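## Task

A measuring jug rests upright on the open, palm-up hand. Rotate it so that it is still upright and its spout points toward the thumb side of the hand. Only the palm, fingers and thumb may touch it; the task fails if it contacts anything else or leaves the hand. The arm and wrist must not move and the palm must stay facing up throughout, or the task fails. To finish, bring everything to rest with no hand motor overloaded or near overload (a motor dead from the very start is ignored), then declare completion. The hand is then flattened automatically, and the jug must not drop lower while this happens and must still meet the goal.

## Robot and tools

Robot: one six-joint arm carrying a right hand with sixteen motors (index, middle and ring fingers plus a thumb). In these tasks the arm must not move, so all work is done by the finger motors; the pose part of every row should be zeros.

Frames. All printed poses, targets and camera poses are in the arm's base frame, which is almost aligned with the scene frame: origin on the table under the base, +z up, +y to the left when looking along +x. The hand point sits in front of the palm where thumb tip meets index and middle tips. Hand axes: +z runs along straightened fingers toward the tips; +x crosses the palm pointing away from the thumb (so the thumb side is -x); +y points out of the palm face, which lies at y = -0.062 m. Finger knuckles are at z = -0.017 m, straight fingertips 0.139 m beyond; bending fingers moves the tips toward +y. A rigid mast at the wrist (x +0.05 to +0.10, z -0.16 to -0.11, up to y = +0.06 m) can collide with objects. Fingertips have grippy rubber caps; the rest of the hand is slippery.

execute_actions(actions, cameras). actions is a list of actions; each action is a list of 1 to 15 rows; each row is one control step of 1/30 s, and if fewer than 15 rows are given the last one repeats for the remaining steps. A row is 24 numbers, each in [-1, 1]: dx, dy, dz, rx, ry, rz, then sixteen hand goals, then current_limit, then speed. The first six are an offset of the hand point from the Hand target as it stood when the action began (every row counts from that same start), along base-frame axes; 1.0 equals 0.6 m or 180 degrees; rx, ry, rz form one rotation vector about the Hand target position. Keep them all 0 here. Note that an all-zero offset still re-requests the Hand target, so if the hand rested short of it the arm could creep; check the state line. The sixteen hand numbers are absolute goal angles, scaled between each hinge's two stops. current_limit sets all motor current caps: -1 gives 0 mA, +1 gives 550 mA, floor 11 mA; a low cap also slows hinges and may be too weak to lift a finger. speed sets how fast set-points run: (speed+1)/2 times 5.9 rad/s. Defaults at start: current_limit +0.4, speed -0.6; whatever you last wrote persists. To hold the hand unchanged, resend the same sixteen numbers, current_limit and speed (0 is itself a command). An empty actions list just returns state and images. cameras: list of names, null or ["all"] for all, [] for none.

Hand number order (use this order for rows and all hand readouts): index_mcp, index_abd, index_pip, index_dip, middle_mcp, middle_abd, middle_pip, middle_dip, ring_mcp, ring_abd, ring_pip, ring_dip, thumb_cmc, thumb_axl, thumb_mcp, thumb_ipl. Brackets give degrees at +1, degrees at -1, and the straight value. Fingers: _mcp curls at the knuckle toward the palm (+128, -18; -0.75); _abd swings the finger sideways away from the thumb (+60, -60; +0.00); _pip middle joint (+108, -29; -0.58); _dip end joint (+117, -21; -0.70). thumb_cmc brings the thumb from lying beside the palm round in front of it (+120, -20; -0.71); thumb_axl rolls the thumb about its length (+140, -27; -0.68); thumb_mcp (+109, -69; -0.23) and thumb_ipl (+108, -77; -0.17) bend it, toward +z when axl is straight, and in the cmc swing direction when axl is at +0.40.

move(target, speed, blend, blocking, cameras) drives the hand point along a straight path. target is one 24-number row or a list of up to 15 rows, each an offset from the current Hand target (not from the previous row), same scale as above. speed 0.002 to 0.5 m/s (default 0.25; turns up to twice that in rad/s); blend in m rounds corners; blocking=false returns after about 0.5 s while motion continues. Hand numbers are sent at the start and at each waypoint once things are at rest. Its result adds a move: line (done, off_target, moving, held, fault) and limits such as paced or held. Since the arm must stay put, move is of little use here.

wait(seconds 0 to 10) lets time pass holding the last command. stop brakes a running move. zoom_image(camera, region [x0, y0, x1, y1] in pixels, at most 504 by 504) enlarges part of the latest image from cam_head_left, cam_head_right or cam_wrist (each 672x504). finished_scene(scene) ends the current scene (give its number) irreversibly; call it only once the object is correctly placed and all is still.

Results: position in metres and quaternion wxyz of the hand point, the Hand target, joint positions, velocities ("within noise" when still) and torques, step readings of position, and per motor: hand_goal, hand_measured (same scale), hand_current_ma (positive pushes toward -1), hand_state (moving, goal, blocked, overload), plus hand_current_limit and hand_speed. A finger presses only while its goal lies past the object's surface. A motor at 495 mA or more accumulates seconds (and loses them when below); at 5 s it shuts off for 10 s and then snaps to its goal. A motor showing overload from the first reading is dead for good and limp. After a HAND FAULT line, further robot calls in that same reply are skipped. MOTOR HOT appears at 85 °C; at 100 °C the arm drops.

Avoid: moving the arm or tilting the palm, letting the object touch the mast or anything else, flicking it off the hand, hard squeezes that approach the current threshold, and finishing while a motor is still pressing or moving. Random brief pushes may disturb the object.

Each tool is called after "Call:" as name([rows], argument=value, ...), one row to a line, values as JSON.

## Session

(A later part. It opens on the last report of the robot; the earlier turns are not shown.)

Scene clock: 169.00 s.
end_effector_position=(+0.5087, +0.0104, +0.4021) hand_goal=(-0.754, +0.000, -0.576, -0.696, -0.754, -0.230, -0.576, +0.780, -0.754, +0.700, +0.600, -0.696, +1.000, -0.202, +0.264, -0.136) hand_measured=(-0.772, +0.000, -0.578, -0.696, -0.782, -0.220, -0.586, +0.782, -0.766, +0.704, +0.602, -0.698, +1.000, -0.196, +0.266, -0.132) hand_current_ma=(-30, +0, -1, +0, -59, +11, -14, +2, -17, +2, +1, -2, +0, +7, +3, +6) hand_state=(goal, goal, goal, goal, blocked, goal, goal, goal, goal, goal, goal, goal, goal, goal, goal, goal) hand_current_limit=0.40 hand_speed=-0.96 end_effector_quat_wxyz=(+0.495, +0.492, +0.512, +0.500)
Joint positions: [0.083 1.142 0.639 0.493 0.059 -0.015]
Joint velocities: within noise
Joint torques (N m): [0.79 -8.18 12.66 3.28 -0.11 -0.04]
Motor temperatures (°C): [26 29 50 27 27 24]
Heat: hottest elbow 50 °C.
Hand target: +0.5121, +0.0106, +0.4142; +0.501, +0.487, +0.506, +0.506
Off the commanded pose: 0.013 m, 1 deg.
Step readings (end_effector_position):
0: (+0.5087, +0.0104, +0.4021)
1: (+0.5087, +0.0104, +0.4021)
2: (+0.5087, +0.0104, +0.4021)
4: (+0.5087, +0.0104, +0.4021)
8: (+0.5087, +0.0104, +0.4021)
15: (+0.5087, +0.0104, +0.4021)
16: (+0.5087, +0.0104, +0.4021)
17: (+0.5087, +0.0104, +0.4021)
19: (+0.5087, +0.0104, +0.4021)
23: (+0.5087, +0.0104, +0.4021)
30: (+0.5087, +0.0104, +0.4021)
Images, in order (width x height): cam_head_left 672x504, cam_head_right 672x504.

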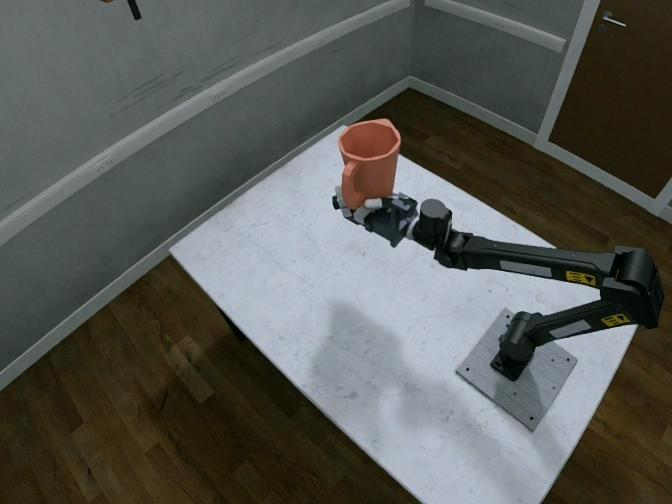

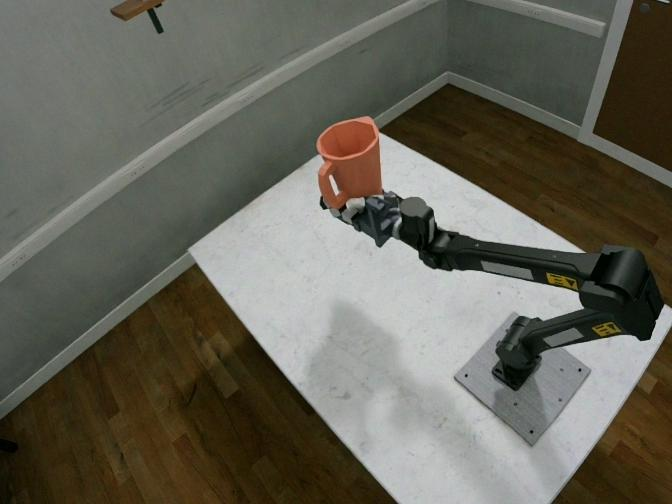

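Call:
execute_actions([
  [[0,0,0,0,0,0,-0.754,0,-0.576,-0.696,-0.754,-0.23,-0.576,0.64,-0.754,0.7,0.6,-0.696,1.0,-0.17,0.128,0.096,0.4,-0.9]],
  [[0,0,0,0,0,0,-0.754,0,-0.576,-0.696,-0.754,-0.23,-0.576,0.55,-0.754,0.7,0.6,-0.696,1.0,-0.144,-0.009,0.328,0.4,-0.88]],
], cameras=["cam_head_left", "cam_head_right"])

Call:
zoom_image(camera="cam_head_left", region=[325, 110, 425, 230])

Call:
zoom_image(camera="cam_head_right", region=[305, 105, 405, 225])

Scene clock: 177.97 s.
end_effector_position=(+0.5087, +0.0104, +0.4021) hand_goal=(-0.754, +0.000, -0.576, -0.696, -0.754, -0.230, -0.576, +0.550, -0.754, +0.700, +0.600, -0.696, +1.000, -0.144, -0.010, +0.328) hand_measured=(-0.772, -0.002, -0.578, -0.696, -0.782, -0.222, -0.584, +0.554, -0.766, +0.704, +0.602, -0.698, +1.000, -0.144, +0.000, +0.328) hand_current_ma=(-30, -1, -1, +0, -55, +9, -8, +3, -17, +2, +1, -2, +0, -1, +18, +0) hand_state=(goal, goal, goal, goal, blocked, goal, goal, goal, goal, goal, goal, goal, goal, goal, goal, goal) hand_current_limit=0.40 hand_speed=-0.88 end_effector_quat_wxyz=(+0.495, +0.492, +0.512, +0.500)
Joint positions: [0.083 1.142 0.639 0.493 0.059 -0.015]
Joint velocities: within noise
Joint torques (N m): [0.91 -8.18 12.68 3.25 -0.11 -0.04]
Motor temperatures (°C): [26 29 50 27 27 24]
Heat: hottest elbow 50 °C.
Hand target: +0.5121, +0.0106, +0.4142; +0.501, +0.487, +0.506, +0.506
Off the commanded pose: 0.013 m, 1 deg.
Step readings (end_effector_position):
0: (+0.5087, +0.0104, +0.4021)
1: (+0.5087, +0.0104, +0.4021)
2: (+0.5087, +0.0104, +0.4021)
4: (+0.5087, +0.0104, +0.4021)
8: (+0.5087, +0.0104, +0.4021)
15: (+0.5087, +0.0104, +0.4021)
16: (+0.5087, +0.0104, +0.4021)
17: (+0.5087, +0.0104, +0.4021)
19: (+0.5087, +0.0104, +0.4021)
23: (+0.5087, +0.0104, +0.4021)
30: (+0.5087, +0.0104, +0.4021)
Images, in order (width x height): cam_head_left 672x504, cam_head_right 672x504.

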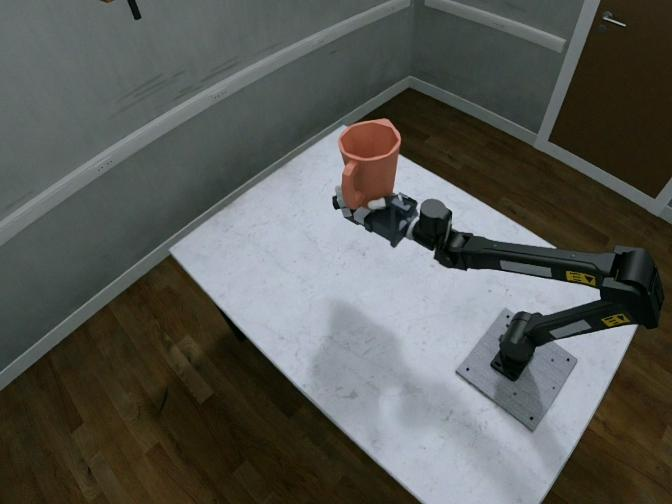

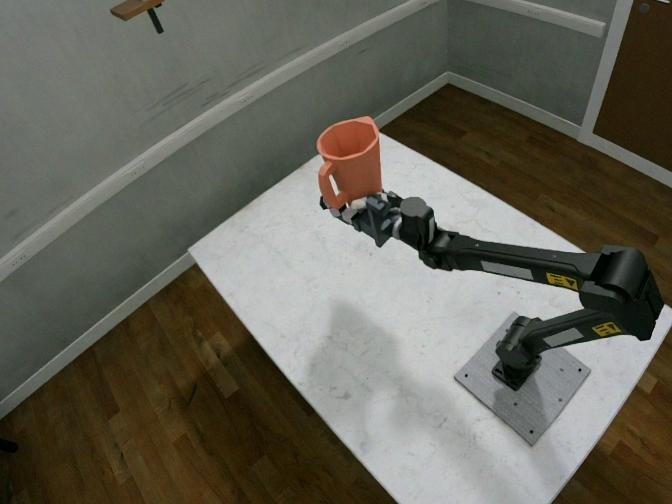

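Scaled by 4.200.

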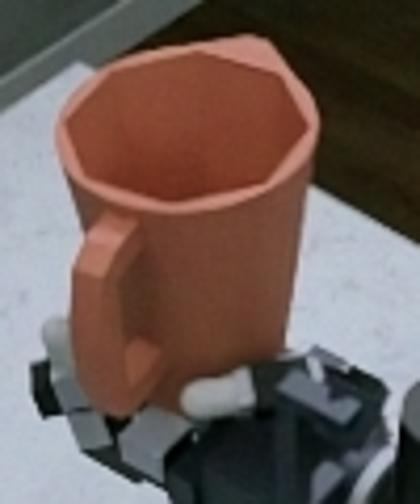

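Scaled by 4.200.

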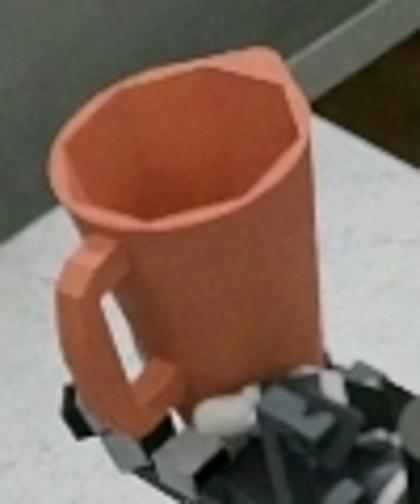

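Call:
execute_actions([
  [[0,0,0,0,0,0,-0.754,0,-0.576,-0.696,-0.754,-0.23,-0.576,0.4,-0.754,0.7,0.6,-0.696,1.0,-0.125,-0.01,0.39,0.4,-0.88]],
  [[0,0,0,0,0,0,-0.754,0,-0.576,-0.696,-0.754,0.27,-0.576,0.4,-0.754,0.7,0.6,-0.696,1.0,-0.125,-0.01,0.39,0.4,-0.88]],
], cameras=[])

Call:
wait(seconds=0.5, cameras=[])

Call:
execute_actions([
  [[0,0,0,0,0,0,-0.754,0,-0.576,-0.696,-0.754,0.27,-0.576,0.75,-0.754,0.7,0.6,-0.696,1.0,-0.125,-0.01,0.39,0.4,-0.9]],
  [[0,0,0,0,0,0,-0.754,0,-0.576,-0.696,-0.754,0.27,-0.576,0.84,-0.754,0.7,0.6,-0.696,1.0,-0.125,-0.01,0.39,0.4,-0.95]],
], cameras=["cam_head_left", "cam_head_right"])

Call:
zoom_image(camera="cam_head_left", region=[325, 110, 425, 230])

Scene clock: 181.63 s.
end_effector_position=(+0.5087, +0.0104, +0.4021) hand_goal=(-0.754, +0.000, -0.576, -0.696, -0.754, +0.270, -0.576, +0.400, -0.754, +0.700, +0.600, -0.696, +1.000, -0.126, -0.010, +0.390) hand_measured=(-0.772, -0.002, -0.578, -0.696, -0.780, +0.266, -0.580, +0.402, -0.766, +0.704, +0.602, -0.698, +1.000, -0.128, +0.000, +0.390) hand_current_ma=(-30, -2, -2, +0, -53, -3, -4, +2, -17, +2, +1, -2, +0, -1, +18, +0) hand_state=(goal, goal, goal, goal, blocked, goal, goal, goal, goal, goal, goal, goal, goal, goal, goal, goal) hand_current_limit=0.40 hand_speed=-0.88 end_effector_quat_wxyz=(+0.495, +0.492, +0.512, +0.500)
Joint positions: [0.083 1.142 0.639 0.493 0.059 -0.015]
Joint velocities: within noise
Joint torques (N m): [0.79 -8.12 12.68 3.25 -0.11 -0.03]
Motor temperatures (°C): [26 29 50 27 27 24]
Heat: hottest elbow 50 °C.
Hand target: +0.5121, +0.0106, +0.4142; +0.501, +0.487, +0.506, +0.506
Off the commanded pose: 0.013 m, 1 deg.
Step readings (end_effector_position):
0: (+0.5087, +0.0104, +0.4021)
1: (+0.5087, +0.0104, +0.4021)
2: (+0.5087, +0.0104, +0.4021)
4: (+0.5087, +0.0104, +0.4021)
8: (+0.5087, +0.0104, +0.4021)
15: (+0.5087, +0.0104, +0.4021)
16: (+0.5087, +0.0104, +0.4021)
17: (+0.5087, +0.0104, +0.4021)
19: (+0.5087, +0.0104, +0.4021)
23: (+0.5087, +0.0104, +0.4021)
30: (+0.5087, +0.0104, +0.4021)
No camera images: "cameras" was empty.

Scene clock: 182.13 s.
end_effector_position=(+0.5087, +0.0104, +0.4021) hand_goal=(-0.754, +0.000, -0.576, -0.696, -0.754, +0.270, -0.576, +0.400, -0.754, +0.700, +0.600, -0.696, +1.000, -0.126, -0.010, +0.390) hand_measured=(-0.772, -0.002, -0.578, -0.696, -0.780, +0.266, -0.580, +0.402, -0.766, +0.704, +0.602, -0.698, +1.000, -0.128, +0.000, +0.390) hand_current_ma=(-30, -2, -2, +0, -53, -3, -4, +2, -17, +2, +1, -2, +0, -1, +18, +0) hand_state=(goal, goal, goal, goal, blocked, goal, goal, goal, goal, goal, goal, goal, goal, goal, goal, goal) hand_current_limit=0.40 hand_speed=-0.88 end_effector_quat_wxyz=(+0.495, +0.492, +0.512, +0.500)
Joint positions: [0.083 1.142 0.639 0.493 0.059 -0.015]
Joint velocities: within noise
Joint torques (N m): [0.79 -8.12 12.68 3.26 -0.11 -0.03]
Motor temperatures (°C): [26 29 50 27 27 24]
Heat: hottest elbow 50 °C.
Hand target: +0.5121, +0.0106, +0.4142; +0.501, +0.487, +0.506, +0.506
Off the commanded pose: 0.013 m, 1 deg.
wait: 0.50 s; at rest by 0.17 s
No camera images: "cameras" was empty.

Scene clock: 185.47 s.
end_effector_position=(+0.5087, +0.0104, +0.4021) hand_goal=(-0.754, +0.000, -0.576, -0.696, -0.754, +0.270, -0.576, +0.840, -0.754, +0.700, +0.600, -0.696, +1.000, -0.126, -0.010, +0.390) hand_measured=(-0.772, -0.002, -0.578, -0.696, -0.780, +0.266, -0.580, +0.838, -0.766, +0.704, +0.602, -0.698, +1.000, -0.128, +0.000, +0.390) hand_current_ma=(-30, -2, -2, +0, -53, -3, -4, -2, -17, +2, +1, -2, +0, -1, +18, +0) hand_state=(goal, goal, goal, goal, blocked, goal, goal, goal, goal, goal, goal, goal, goal, goal, goal, goal) hand_current_limit=0.40 hand_speed=-0.95 end_effector_quat_wxyz=(+0.495, +0.492, +0.512, +0.500)
Joint positions: [0.083 1.142 0.639 0.493 0.059 -0.015]
Joint velocities: within noise
Joint torques (N m): [0.91 -8.12 12.68 3.25 -0.11 -0.03]
Motor temperatures (°C): [26 29 50 27 27 24]
Heat: hottest elbow 50 °C.
Hand target: +0.5121, +0.0106, +0.4142; +0.501, +0.487, +0.506, +0.506
Off the commanded pose: 0.013 m, 1 deg.
Step readings (end_effector_position):
0: (+0.5087, +0.0104, +0.4021)
1: (+0.5087, +0.0104, +0.4021)
2: (+0.5087, +0.0104, +0.4021)
4: (+0.5087, +0.0104, +0.4021)
8: (+0.5087, +0.0104, +0.4021)
15: (+0.5087, +0.0104, +0.4021)
16: (+0.5087, +0.0104, +0.4021)
17: (+0.5087, +0.0104, +0.4021)
19: (+0.5087, +0.0104, +0.4021)
23: (+0.5087, +0.0104, +0.4021)
30: (+0.5087, +0.0104, +0.4021)
Images, in order (width x height): cam_head_left 672x504, cam_head_right 672x504.

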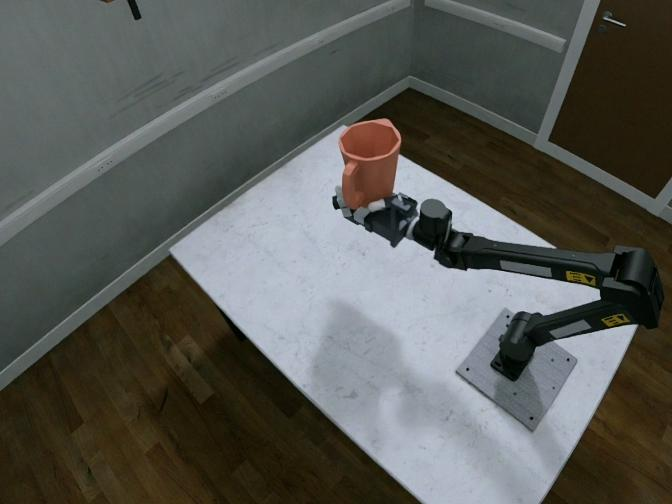

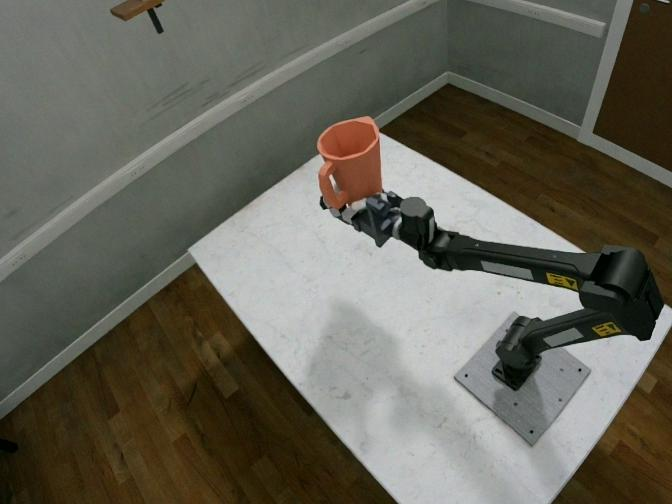

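Scaled by 4.200.

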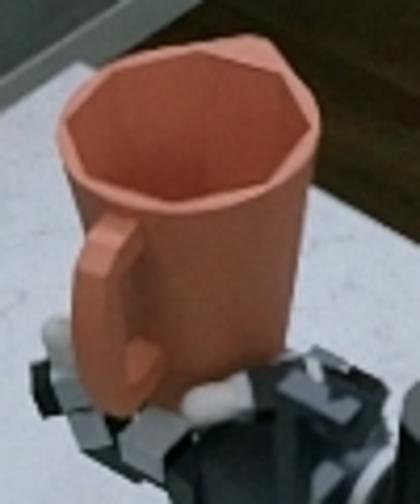

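Call:
execute_actions([
  [[0,0,0,0,0,0,-0.754,0,-0.576,-0.696,-0.754,0.27,-0.576,0.89,-0.754,0.7,0.6,-0.696,1.0,-0.125,-0.01,0.39,0.4,-0.95]],
], cameras=[])

Scene clock: 186.40 s.
end_effector_position=(+0.5087, +0.0104, +0.4021) hand_goal=(-0.754, +0.000, -0.576, -0.696, -0.754, +0.270, -0.576, +0.890, -0.754, +0.700, +0.600, -0.696, +1.000, -0.126, -0.010, +0.390) hand_measured=(-0.772, -0.002, -0.578, -0.696, -0.780, +0.266, -0.580, +0.888, -0.766, +0.704, +0.602, -0.698, +1.000, -0.128, +0.000, +0.390) hand_current_ma=(-30, -2, -2, +0, -53, -3, -4, -2, -17, +2, +1, -2, +0, -1, +18, +0) hand_state=(goal, goal, goal, goal, blocked, goal, goal, goal, goal, goal, goal, goal, goal, goal, goal, goal) hand_current_limit=0.40 hand_speed=-0.95 end_effector_quat_wxyz=(+0.495, +0.492, +0.512, +0.500)
Joint positions: [0.083 1.142 0.639 0.493 0.059 -0.015]
Joint velocities: within noise
Joint torques (N m): [0.91 -8.12 12.67 3.26 -0.11 -0.04]
Motor temperatures (°C): [26 29 50 27 27 24]
Heat: hottest elbow 50 °C.
Hand target: +0.5122, +0.0106, +0.4142; +0.501, +0.487, +0.506, +0.506
Off the commanded pose: 0.013 m, 1 deg.
Step readings (end_effector_position):
0: (+0.5087, +0.0104, +0.4021)
1: (+0.5087, +0.0104, +0.4021)
2: (+0.5087, +0.0104, +0.4021)
4: (+0.5087, +0.0104, +0.4021)
8: (+0.5087, +0.0104, +0.4021)
15: (+0.5087, +0.0104, +0.4021)
No camera images: "cameras" was empty.

Call:
execute_actions([
  [[0,0,0,0,0,0,-0.754,0,-0.576,-0.696,-0.754,0.27,-0.576,0.93,-0.754,0.7,0.6,-0.696,1.0,-0.125,-0.01,0.39,0.4,-0.95]],
], cameras=[])

Scene clock: 187.97 s.
end_effector_position=(+0.5087, +0.0104, +0.4021) hand_goal=(-0.754, +0.000, -0.576, -0.696, -0.754, +0.270, -0.576, +0.930, -0.754, +0.700, +0.600, -0.696, +1.000, -0.126, -0.010, +0.390) hand_measured=(-0.772, -0.002, -0.578, -0.696, -0.780, +0.268, -0.586, +0.902, -0.766, +0.704, +0.602, -0.698, +1.000, -0.128, +0.000, +0.390) hand_current_ma=(-30, -1, -2, +0, -53, -1, -12, -51, -17, +2, +1, -2, +0, -1, +18, +0) hand_state=(goal, goal, goal, goal, blocked, goal, goal, blocked, goal, goal, goal, goal, goal, goal, goal, goal) hand_current_limit=0.40 hand_speed=-0.95 end_effector_quat_wxyz=(+0.495, +0.492, +0.512, +0.500)
Joint positions: [0.083 1.142 0.639 0.493 0.059 -0.015]
Joint velocities: within noise
Joint torques (N m): [0.85 -8.12 12.7 3.25 -0.11 -0.03]
Motor temperatures (°C): [26 29 50 27 27 24]
Heat: hottest elbow 50 °C.
Hand target: +0.5121, +0.0106, +0.4142; +0.501, +0.487, +0.506, +0.506
Off the commanded pose: 0.013 m, 1 deg.
Step readings (end_effector_position):
0: (+0.5087, +0.0104, +0.4021)
1: (+0.5087, +0.0104, +0.4021)
2: (+0.5087, +0.0104, +0.4021)
4: (+0.5087, +0.0104, +0.4021)
8: (+0.5087, +0.0104, +0.4021)
15: (+0.5087, +0.0104, +0.4021)
No camera images: "cameras" was empty.

Call:
execute_actions([
  [[0,0,0,0,0,0,-0.754,0,-0.576,-0.696,-0.754,0.21,-0.576,0.94,-0.754,0.7,0.6,-0.696,1.0,-0.125,-0.01,0.39,0.4,-0.95]],
  [[0,0,0,0,0,0,-0.754,0,-0.576,-0.696,-0.754,0.15,-0.576,0.94,-0.754,0.7,0.6,-0.696,1.0,-0.125,-0.01,0.39,0.4,-0.95]],
  [[0,0,0,0,0,0,-0.754,0,-0.576,-0.696,-0.754,0.09,-0.576,0.94,-0.754,0.7,0.6,-0.696,1.0,-0.125,-0.01,0.39,0.4,-0.95]],
], cameras=["cam_head_left", "cam_head_right"])

Call:
zoom_image(camera="cam_head_left", region=[325, 110, 425, 230])

Call:
zoom_image(camera="cam_head_right", region=[305, 105, 405, 225])

Scene clock: 190.50 s.
end_effector_position=(+0.5087, +0.0104, +0.4021) hand_goal=(-0.754, +0.000, -0.576, -0.696, -0.754, +0.090, -0.576, +0.940, -0.754, +0.700, +0.600, -0.696, +1.000, -0.126, -0.010, +0.390) hand_measured=(-0.772, -0.002, -0.578, -0.696, -0.780, +0.102, -0.594, +0.908, -0.766, +0.704, +0.602, -0.698, +1.000, -0.128, +0.000, +0.390) hand_current_ma=(-30, -1, -2, +0, -53, +12, -28, -66, -17, +2, +1, -2, +0, -1, +18, +0) hand_state=(goal, goal, goal, goal, blocked, goal, goal, blocked, goal, goal, goal, goal, goal, goal, goal, goal) hand_current_limit=0.40 hand_speed=-0.95 end_effector_quat_wxyz=(+0.495, +0.492, +0.512, +0.500)
Joint positions: [0.083 1.142 0.639 0.493 0.059 -0.015]
Joint velocities: within noise
Joint torques (N m): [0.85 -8.18 12.66 3.26 -0.11 -0.04]
Motor temperatures (°C): [26 29 50 27 27 24]
Heat: hottest elbow 50 °C.
Hand target: +0.5121, +0.0106, +0.4142; +0.501, +0.487, +0.506, +0.506
Off the commanded pose: 0.013 m, 1 deg.
Step readings (end_effector_position):
0: (+0.5087, +0.0104, +0.4021)
1: (+0.5087, +0.0104, +0.4021)
2: (+0.5087, +0.0104, +0.4021)
4: (+0.5087, +0.0104, +0.4021)
8: (+0.5087, +0.0104, +0.4021)
15: (+0.5087, +0.0104, +0.4021)
16: (+0.5087, +0.0104, +0.4021)
17: (+0.5087, +0.0104, +0.4021)
19: (+0.5087, +0.0104, +0.4021)
23: (+0.5087, +0.0104, +0.4021)
30: (+0.5087, +0.0104, +0.4021)
31: (+0.5087, +0.0104, +0.4021)
32: (+0.5087, +0.0104, +0.4021)
34: (+0.5087, +0.0104, +0.4021)
38: (+0.5087, +0.0104, +0.4021)
45: (+0.5087, +0.0104, +0.4021)
Images, in order (width x height): cam_head_left 672x504, cam_head_right 672x504.

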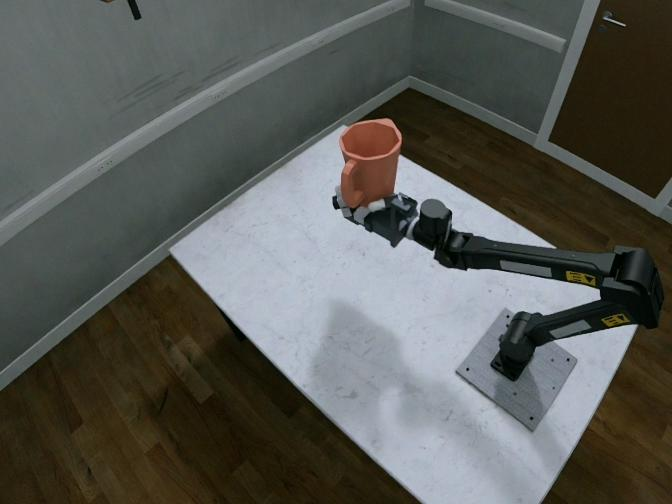

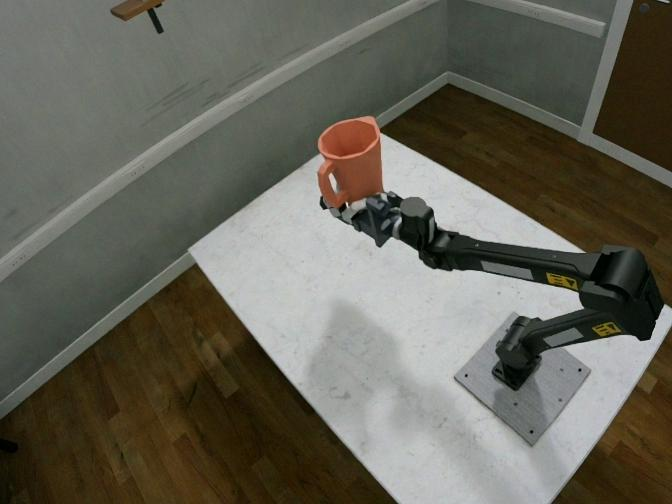

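Scaled by 4.200.

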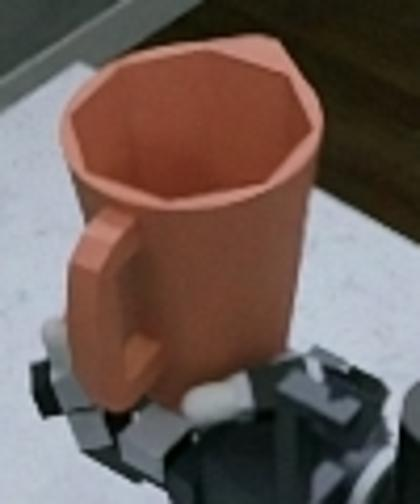

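Scaled by 4.200.

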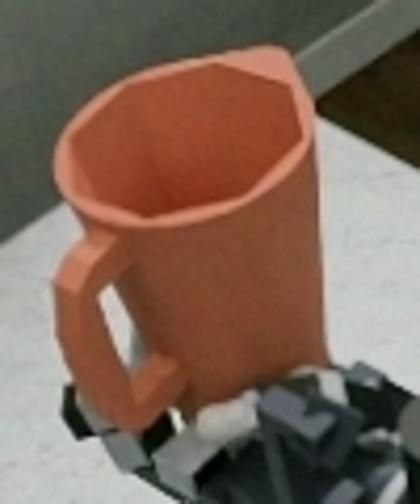

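Call:
execute_actions([
  [[0,0,0,0,0,0,-0.754,0,-0.576,-0.696,-0.754,0.03,-0.576,0.94,-0.754,0.7,0.6,-0.696,1.0,-0.125,-0.01,0.39,0.4,-0.95]],
  [[0,0,0,0,0,0,-0.754,0,-0.576,-0.696,-0.754,-0.03,-0.576,0.94,-0.754,0.7,0.6,-0.696,1.0,-0.125,-0.01,0.39,0.4,-0.95]],
], cameras=["cam_head_left", "cam_head_right"])

Call:
zoom_image(camera="cam_head_left", region=[325, 110, 425, 230])

Call:
zoom_image(camera="cam_head_right", region=[305, 105, 405, 225])

Scene clock: 192.47 s.
end_effector_position=(+0.5087, +0.0104, +0.4021) hand_goal=(-0.754, +0.000, -0.576, -0.696, -0.754, -0.030, -0.576, +0.940, -0.754, +0.700, +0.600, -0.696, +1.000, -0.126, -0.010, +0.390) hand_measured=(-0.772, -0.002, -0.578, -0.696, -0.782, -0.018, -0.600, +0.908, -0.766, +0.704, +0.602, -0.698, +1.000, -0.128, +0.000, +0.390) hand_current_ma=(-30, -1, -2, +0, -56, +13, -40, -66, -17, +2, +1, -2, +0, -1, +18, +0) hand_state=(goal, goal, goal, goal, blocked, goal, blocked, blocked, goal, goal, goal, goal, goal, goal, goal, goal) hand_current_limit=0.40 hand_speed=-0.95 end_effector_quat_wxyz=(+0.495, +0.492, +0.512, +0.500)
Joint positions: [0.083 1.142 0.639 0.493 0.059 -0.015]
Joint velocities: within noise
Joint torques (N m): [0.85 -8.18 12.68 3.26 -0.11 -0.04]
Motor temperatures (°C): [26 29 50 27 27 24]
Heat: hottest elbow 50 °C.
Hand target: +0.5122, +0.0106, +0.4142; +0.501, +0.487, +0.506, +0.506
Off the commanded pose: 0.013 m, 1 deg.
Step readings (end_effector_position):
0: (+0.5087, +0.0104, +0.4021)
1: (+0.5087, +0.0104, +0.4021)
2: (+0.5087, +0.0104, +0.4021)
4: (+0.5087, +0.0104, +0.4021)
8: (+0.5087, +0.0104, +0.4021)
15: (+0.5087, +0.0104, +0.4021)
16: (+0.5087, +0.0104, +0.4021)
17: (+0.5087, +0.0104, +0.4021)
19: (+0.5087, +0.0104, +0.4021)
23: (+0.5087, +0.0104, +0.4021)
30: (+0.5087, +0.0104, +0.4021)
Images, in order (width x height): cam_head_left 672x504, cam_head_right 672x504.

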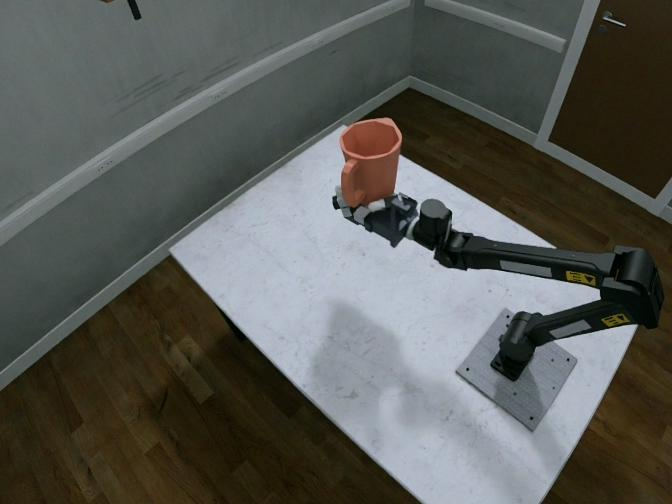

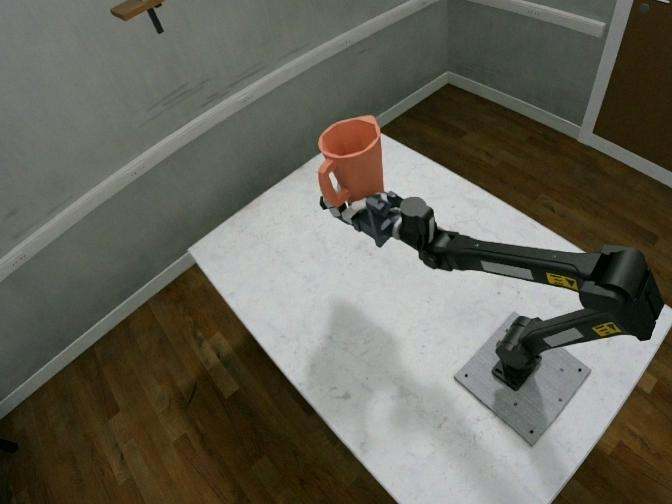

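Scaled by 4.200.

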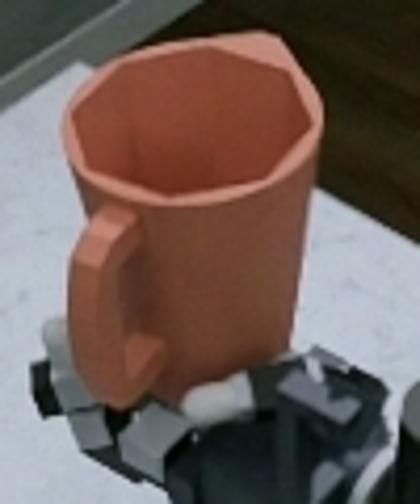

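Scaled by 4.200.

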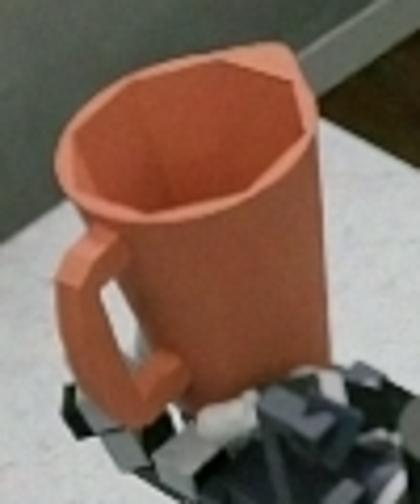

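Call:
zoom_image(camera="cam_head_left", region=[335, 115, 405, 165])

Call:
zoom_image(camera="cam_head_left", region=[335, 155, 405, 225])

Call:
zoom_image(camera="cam_head_right", region=[310, 110, 390, 160])

Call:
zoom_image(camera="cam_head_right", region=[310, 150, 390, 220])

Scaled by 7.200.

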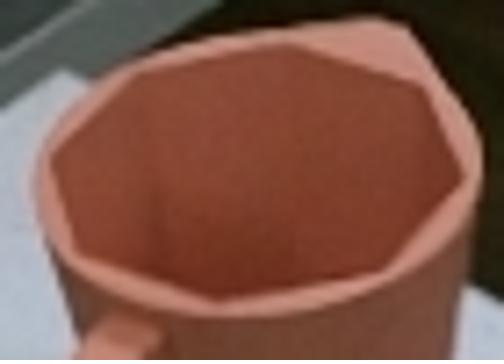

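Scaled by 7.200.

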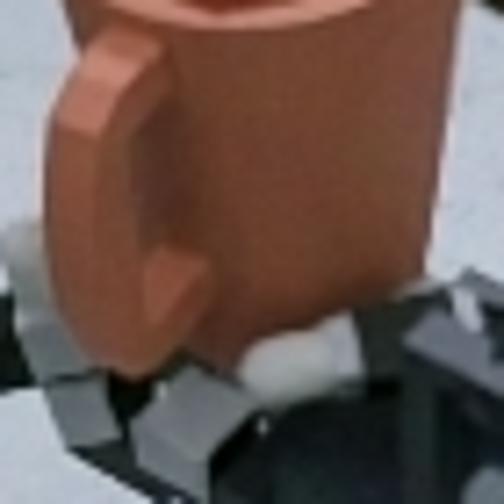

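Scaled by 6.300.

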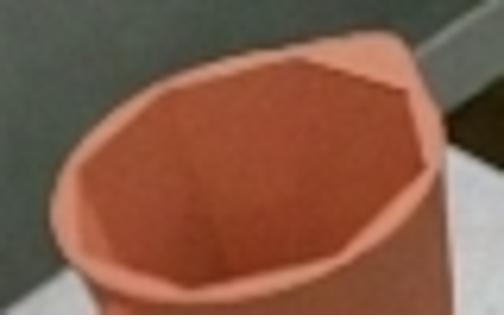

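Scaled by 6.300.

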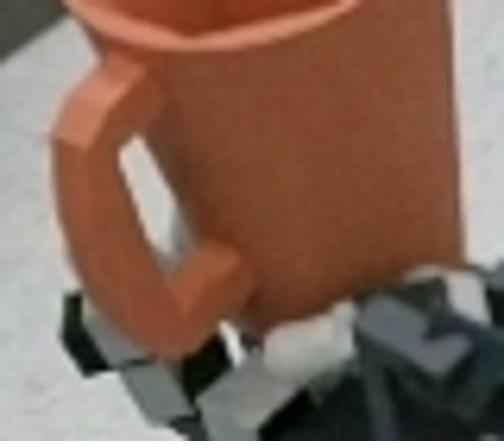

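Call:
execute_actions([
  [[0,0,0,0,0,0,-0.754,0,-0.576,-0.696,-0.754,-0.03,-0.576,0.93,-0.754,0.7,0.6,-0.696,1.0,-0.125,-0.449,0.39,0.4,-0.85]],
  [[0,0,0,0,0,0,-0.754,0,-0.576,-0.696,-0.754,-0.03,-0.576,0.93,-0.754,0.7,0.6,-0.696,0.643,-0.677,-0.449,0.39,0.4,-0.82]],
], cameras=[])

Call:
wait(seconds=1.0)

Call:
zoom_image(camera="cam_head_left", region=[325, 110, 425, 230])

Scene clock: 208.83 s.
end_effector_position=(+0.5087, +0.0104, +0.4021) hand_goal=(-0.754, +0.000, -0.576, -0.696, -0.754, -0.030, -0.576, +0.930, -0.754, +0.700, +0.600, -0.696, +0.642, -0.678, -0.450, +0.390) hand_measured=(-0.772, -0.002, -0.578, -0.696, -0.782, -0.018, -0.600, +0.908, -0.766, +0.704, +0.602, -0.698, +0.646, -0.676, -0.448, +0.390) hand_current_ma=(-30, -1, -2, +0, -56, +12, -40, -40, -17, +2, +1, -2, +4, +2, +2, +0) hand_state=(goal, goal, goal, goal, blocked, goal, blocked, blocked, goal, goal, goal, goal, goal, goal, goal, goal) hand_current_limit=0.40 hand_speed=-0.82 end_effector_quat_wxyz=(+0.495, +0.492, +0.512, +0.500)
Joint positions: [0.083 1.142 0.639 0.493 0.059 -0.015]
Joint velocities: within noise
Joint torques (N m): [0.79 -8.12 12.66 3.22 -0.11 -0.08]
Motor temperatures (°C): [26 29 51 27 27 24]
Heat: hottest elbow 51 °C.
Hand target: +0.5121, +0.0106, +0.4142; +0.501, +0.487, +0.506, +0.506
Off the commanded pose: 0.013 m, 1 deg.
Step readings (end_effector_position):
0: (+0.5087, +0.0104, +0.4021)
1: (+0.5087, +0.0104, +0.4021)
2: (+0.5087, +0.0104, +0.4021)
4: (+0.5087, +0.0104, +0.4021)
8: (+0.5087, +0.0104, +0.4021)
15: (+0.5087, +0.0104, +0.4021)
16: (+0.5087, +0.0104, +0.4021)
17: (+0.5087, +0.0104, +0.4021)
19: (+0.5087, +0.0104, +0.4021)
23: (+0.5087, +0.0104, +0.4021)
30: (+0.5087, +0.0104, +0.4021)
No camera images: "cameras" was empty.

Scene clock: 209.83 s.
end_effector_position=(+0.5087, +0.0104, +0.4021) hand_goal=(-0.754, +0.000, -0.576, -0.696, -0.754, -0.030, -0.576, +0.930, -0.754, +0.700, +0.600, -0.696, +0.642, -0.678, -0.450, +0.390) hand_measured=(-0.772, -0.002, -0.578, -0.696, -0.782, -0.018, -0.600, +0.908, -0.766, +0.704, +0.602, -0.698, +0.646, -0.676, -0.448, +0.390) hand_current_ma=(-30, -1, -2, +0, -56, +12, -40, -40, -17, +2, +1, -2, +4, +2, +2, +0) hand_state=(goal, goal, goal, goal, blocked, goal, blocked, blocked, goal, goal, goal, goal, goal, goal, goal, goal) hand_current_limit=0.40 hand_speed=-0.82 end_effector_quat_wxyz=(+0.495, +0.492, +0.512, +0.500)
Joint positions: [0.083 1.142 0.639 0.493 0.059 -0.015]
Joint velocities: within noise
Joint torques (N m): [0.85 -8.12 12.66 3.22 -0.11 -0.07]
Motor temperatures (°C): [26 29 51 27 27 24]
Heat: hottest elbow 51 °C.
Hand target: +0.5121, +0.0106, +0.4142; +0.501, +0.487, +0.506, +0.506
Off the commanded pose: 0.013 m, 1 deg.
wait: 1.00 s; at rest by 0.17 s
camera_calibration:
cam_wrist: T_world_to_cam=[[-0.025222, -0.758449, 0.651244, -0.215906], [-0.732163, -0.429545, -0.528611, 0.538445], [0.680663, -0.490149, -0.544474, 0.00361002], [0, 0, 0, 1]] pos_world=[0.386326, 0.0693016, 0.427201]

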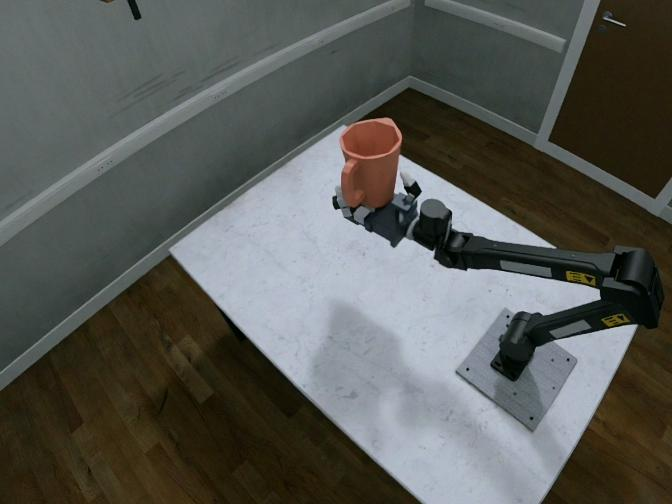

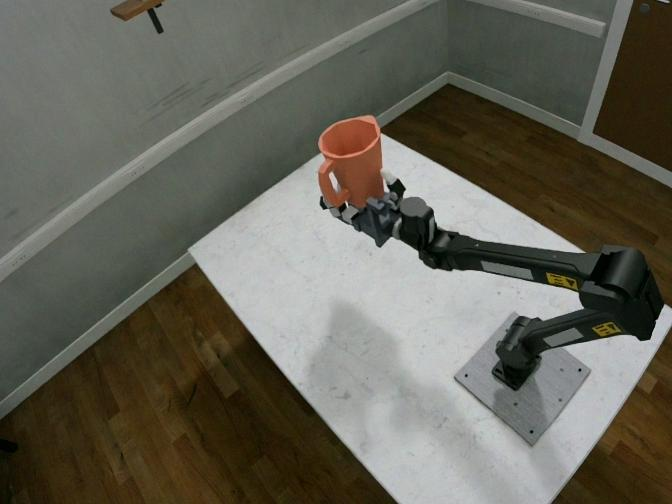

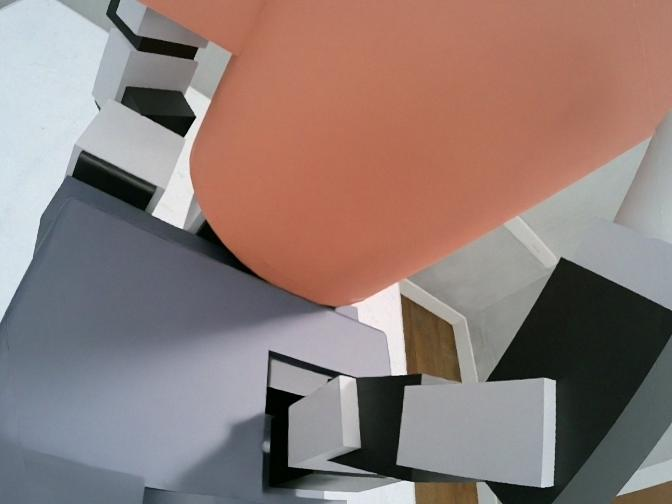

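Scaled by 4.200.

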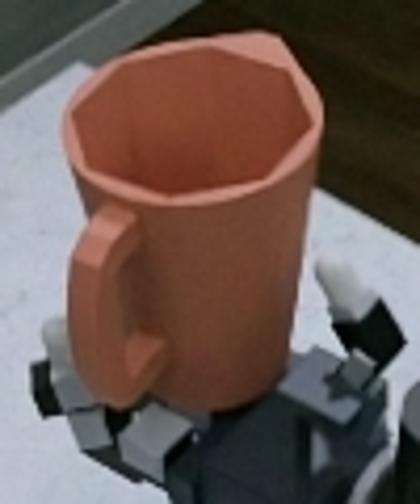

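Call:
execute_actions([
  [[0,0,0,0,0,0,-0.754,0,-0.576,-0.696,-0.754,-0.03,-0.576,0.93,-0.754,0.7,0.6,-0.696,0.643,-0.677,-0.449,0.933,0.4,-0.85]],
], cameras=[])

Call:
wait(seconds=0.5)

Call:
zoom_image(camera="cam_head_left", region=[325, 110, 425, 230])

Scene clock: 215.77 s.
end_effector_position=(+0.5087, +0.0104, +0.4021) hand_goal=(-0.754, +0.000, -0.576, -0.696, -0.754, -0.030, -0.576, +0.930, -0.754, +0.700, +0.600, -0.696, +0.642, -0.678, -0.450, +0.932) hand_measured=(-0.774, -0.002, -0.578, -0.696, -0.792, -0.018, -0.600, +0.910, -0.766, +0.704, +0.602, -0.698, +0.634, -0.680, -0.474, +0.904) hand_current_ma=(-38, -1, -2, +0, -90, +12, -40, -34, -17, +2, +1, -2, -9, -1, -63, -80) hand_state=(blocked, goal, goal, goal, blocked, goal, blocked, blocked, goal, goal, goal, goal, goal, goal, blocked, blocked) hand_current_limit=0.40 hand_speed=-0.85 end_effector_quat_wxyz=(+0.495, +0.492, +0.512, +0.500)
Joint positions: [0.083 1.142 0.639 0.493 0.059 -0.015]
Joint velocities: within noise
Joint torques (N m): [0.79 -8.18 12.67 3.21 -0.11 -0.08]
Motor temperatures (°C): [26 29 51 27 27 24]
Heat: hottest elbow 51 °C.
Hand target: +0.5121, +0.0106, +0.4142; +0.501, +0.487, +0.506, +0.506
Off the commanded pose: 0.013 m, 1 deg.
Step readings (end_effector_position):
0: (+0.5087, +0.0104, +0.4021)
1: (+0.5087, +0.0104, +0.4021)
2: (+0.5087, +0.0104, +0.4021)
4: (+0.5087, +0.0104, +0.4021)
8: (+0.5087, +0.0104, +0.4021)
15: (+0.5087, +0.0104, +0.4021)
No camera images: "cameras" was empty.

Scene clock: 216.27 s.
end_effector_position=(+0.5087, +0.0104, +0.4021) hand_goal=(-0.754, +0.000, -0.576, -0.696, -0.754, -0.030, -0.576, +0.930, -0.754, +0.700, +0.600, -0.696, +0.642, -0.678, -0.450, +0.932) hand_measured=(-0.774, -0.002, -0.578, -0.696, -0.792, -0.018, -0.600, +0.910, -0.766, +0.704, +0.602, -0.698, +0.634, -0.680, -0.474, +0.904) hand_current_ma=(-38, -1, -2, +0, -90, +12, -40, -34, -17, +2, +1, -2, -9, -1, -63, -80) hand_state=(blocked, goal, goal, goal, blocked, goal, blocked, blocked, goal, goal, goal, goal, goal, goal, blocked, blocked) hand_current_limit=0.40 hand_speed=-0.85 end_effector_quat_wxyz=(+0.495, +0.492, +0.512, +0.500)
Joint positions: [0.083 1.142 0.639 0.493 0.059 -0.015]
Joint velocities: within noise
Joint torques (N m): [0.85 -8.18 12.66 3.22 -0.11 -0.08]
Motor temperatures (°C): [26 29 51 27 27 24]
Heat: hottest elbow 51 °C.
Hand target: +0.5122, +0.0106, +0.4142; +0.501, +0.487, +0.506, +0.506
Off the commanded pose: 0.013 m, 1 deg.
wait: 0.50 s; at rest by 0.17 s
camera_calibration:
cam_wrist: T_world_to_cam=[[-0.025222, -0.758449, 0.651244, -0.215906], [-0.732163, -0.429545, -0.528611, 0.538445], [0.680663, -0.490149, -0.544474, 0.00361002], [0, 0, 0, 1]] pos_world=[0.386326, 0.0693016, 0.427201]

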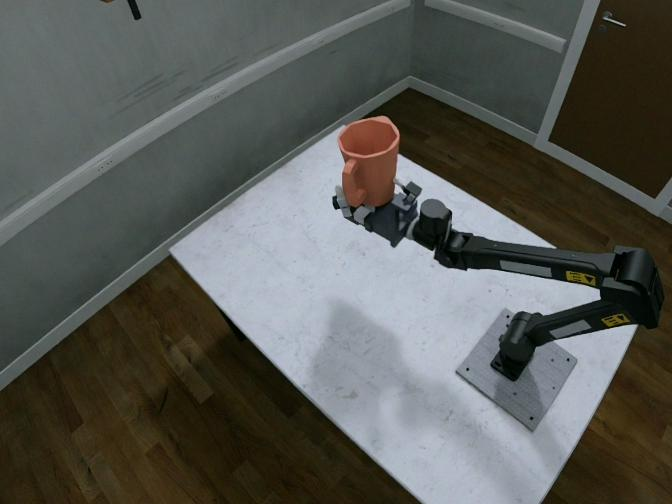

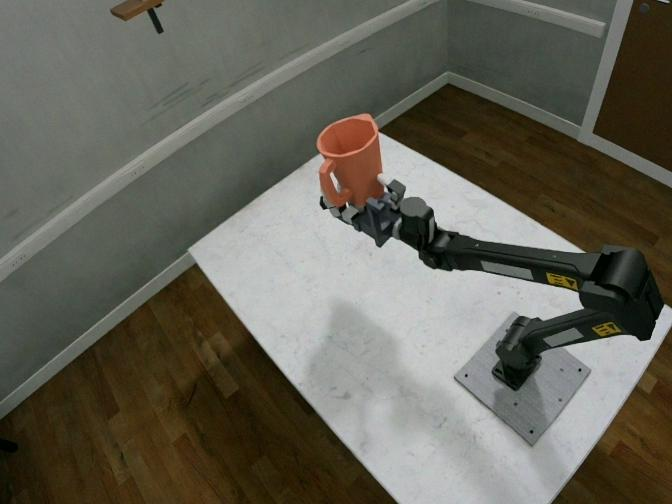

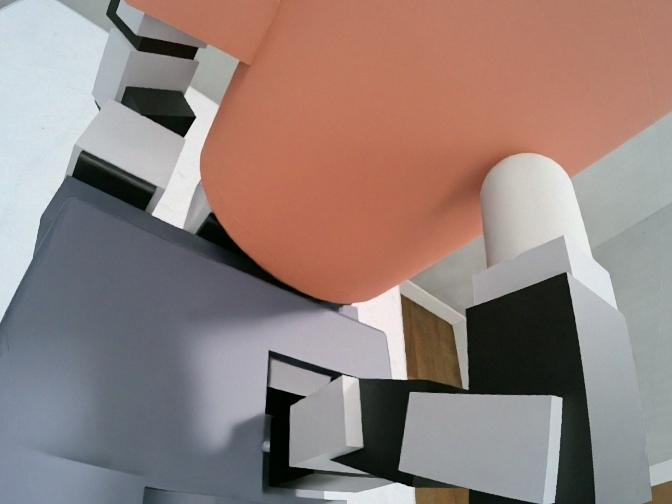

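Scaled by 4.200.

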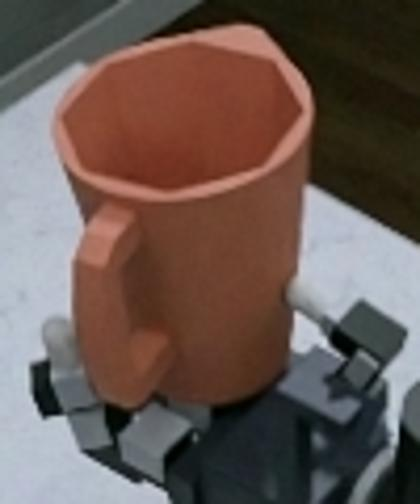

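Call:
execute_actions([
  [[0,0,0,0,0,0,-0.754,0,-0.576,-0.696,-0.754,-0.03,-0.576,0.93,-0.754,0.7,0.6,-0.696,0.643,-0.677,-0.5,0.9,0.4,-0.95]],
], cameras=["cam_head_left", "cam_head_right"])

Call:
zoom_image(camera="cam_head_left", region=[325, 110, 425, 230])

Scene clock: 217.67 s.
end_effector_position=(+0.5087, +0.0104, +0.4021) hand_goal=(-0.754, +0.000, -0.576, -0.696, -0.754, -0.030, -0.576, +0.930, -0.754, +0.700, +0.600, -0.696, +0.642, -0.678, -0.500, +0.900) hand_measured=(-0.774, -0.002, -0.578, -0.696, -0.792, -0.026, -0.590, +0.920, -0.766, +0.704, +0.602, -0.698, +0.640, -0.680, -0.498, +0.904) hand_current_ma=(-38, -1, -2, +0, -90, +4, -22, -12, -17, +2, +1, -2, -2, -1, +1, +4) hand_state=(blocked, goal, goal, goal, blocked, goal, goal, goal, goal, goal, goal, goal, goal, goal, goal, goal) hand_current_limit=0.40 hand_speed=-0.95 end_effector_quat_wxyz=(+0.495, +0.492, +0.512, +0.500)
Joint positions: [0.083 1.142 0.639 0.493 0.059 -0.015]
Joint velocities: within noise
Joint torques (N m): [0.85 -8.06 12.67 3.22 -0.11 -0.08]
Motor temperatures (°C): [26 29 51 27 27 24]
Heat: hottest elbow 51 °C.
Hand target: +0.5121, +0.0106, +0.4142; +0.501, +0.487, +0.506, +0.506
Off the commanded pose: 0.013 m, 1 deg.
Step readings (end_effector_position):
0: (+0.5087, +0.0104, +0.4021)
1: (+0.5087, +0.0104, +0.4021)
2: (+0.5087, +0.0104, +0.4021)
4: (+0.5087, +0.0104, +0.4021)
8: (+0.5087, +0.0104, +0.4021)
15: (+0.5087, +0.0104, +0.4021)
Images, in order (width x height): cam_head_left 672x504, cam_head_right 672x504.

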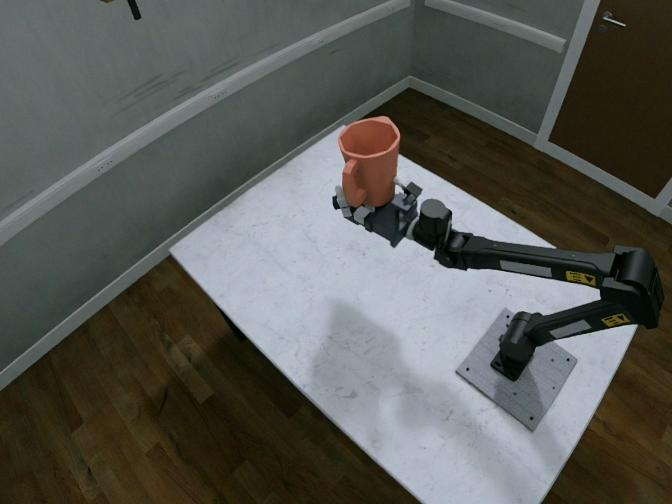

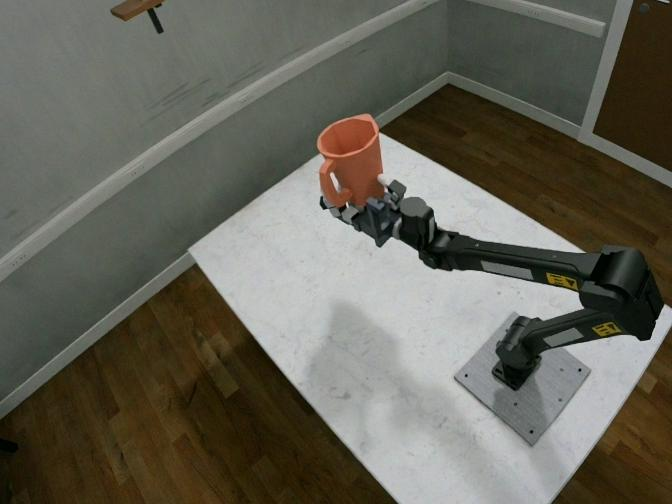

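Scaled by 4.200.

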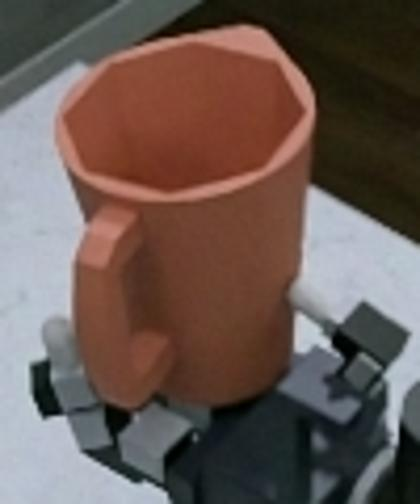

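Call:
execute_actions([
  [[0,0,0,0,0,0,-0.754,0,-0.576,-0.696,-0.754,-0.03,-0.576,0.93,-0.754,0.7,0.6,-0.696,0.643,-0.677,-0.57,0.9,0.4,-0.95]],
], cameras=["cam_head_left", "cam_head_right"])

Call:
zoom_image(camera="cam_head_left", region=[325, 110, 425, 230])

Scene clock: 219.57 s.
end_effector_position=(+0.5087, +0.0104, +0.4021) hand_goal=(-0.754, +0.000, -0.576, -0.696, -0.754, -0.030, -0.576, +0.930, -0.754, +0.700, +0.600, -0.696, +0.642, -0.678, -0.570, +0.900) hand_measured=(-0.774, -0.002, -0.578, -0.696, -0.790, -0.026, -0.588, +0.924, -0.766, +0.704, +0.602, -0.698, +0.640, -0.680, -0.568, +0.904) hand_current_ma=(-38, -1, -2, +0, -84, +2, -17, -6, -17, +2, +1, -2, -2, -1, +1, +4) hand_state=(blocked, goal, goal, goal, blocked, goal, goal, goal, goal, goal, goal, goal, goal, goal, goal, goal) hand_current_limit=0.40 hand_speed=-0.95 end_effector_quat_wxyz=(+0.495, +0.492, +0.512, +0.500)
Joint positions: [0.083 1.142 0.639 0.493 0.059 -0.015]
Joint velocities: within noise
Joint torques (N m): [0.91 -8.18 12.67 3.21 -0.11 -0.08]
Motor temperatures (°C): [26 29 51 27 27 24]
Heat: hottest elbow 51 °C.
Hand target: +0.5122, +0.0106, +0.4142; +0.501, +0.487, +0.506, +0.506
Off the commanded pose: 0.013 m, 1 deg.
Step readings (end_effector_position):
0: (+0.5087, +0.0104, +0.4021)
1: (+0.5087, +0.0104, +0.4021)
2: (+0.5087, +0.0104, +0.4021)
4: (+0.5087, +0.0104, +0.4021)
8: (+0.5087, +0.0104, +0.4021)
15: (+0.5087, +0.0104, +0.4021)
Images, in order (width x height): cam_head_left 672x504, cam_head_right 672x504.

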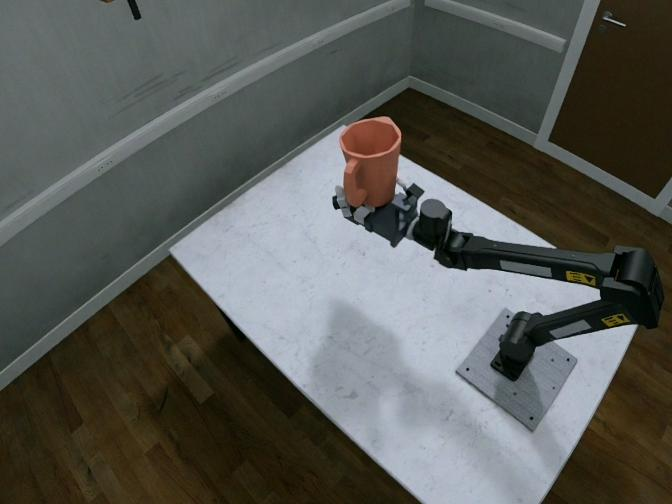

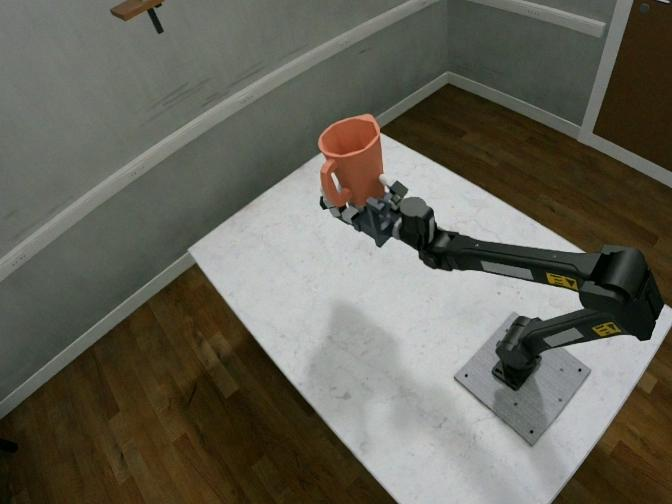

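Scaled by 4.200.

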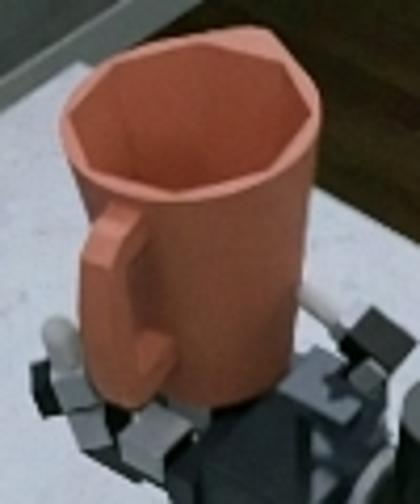

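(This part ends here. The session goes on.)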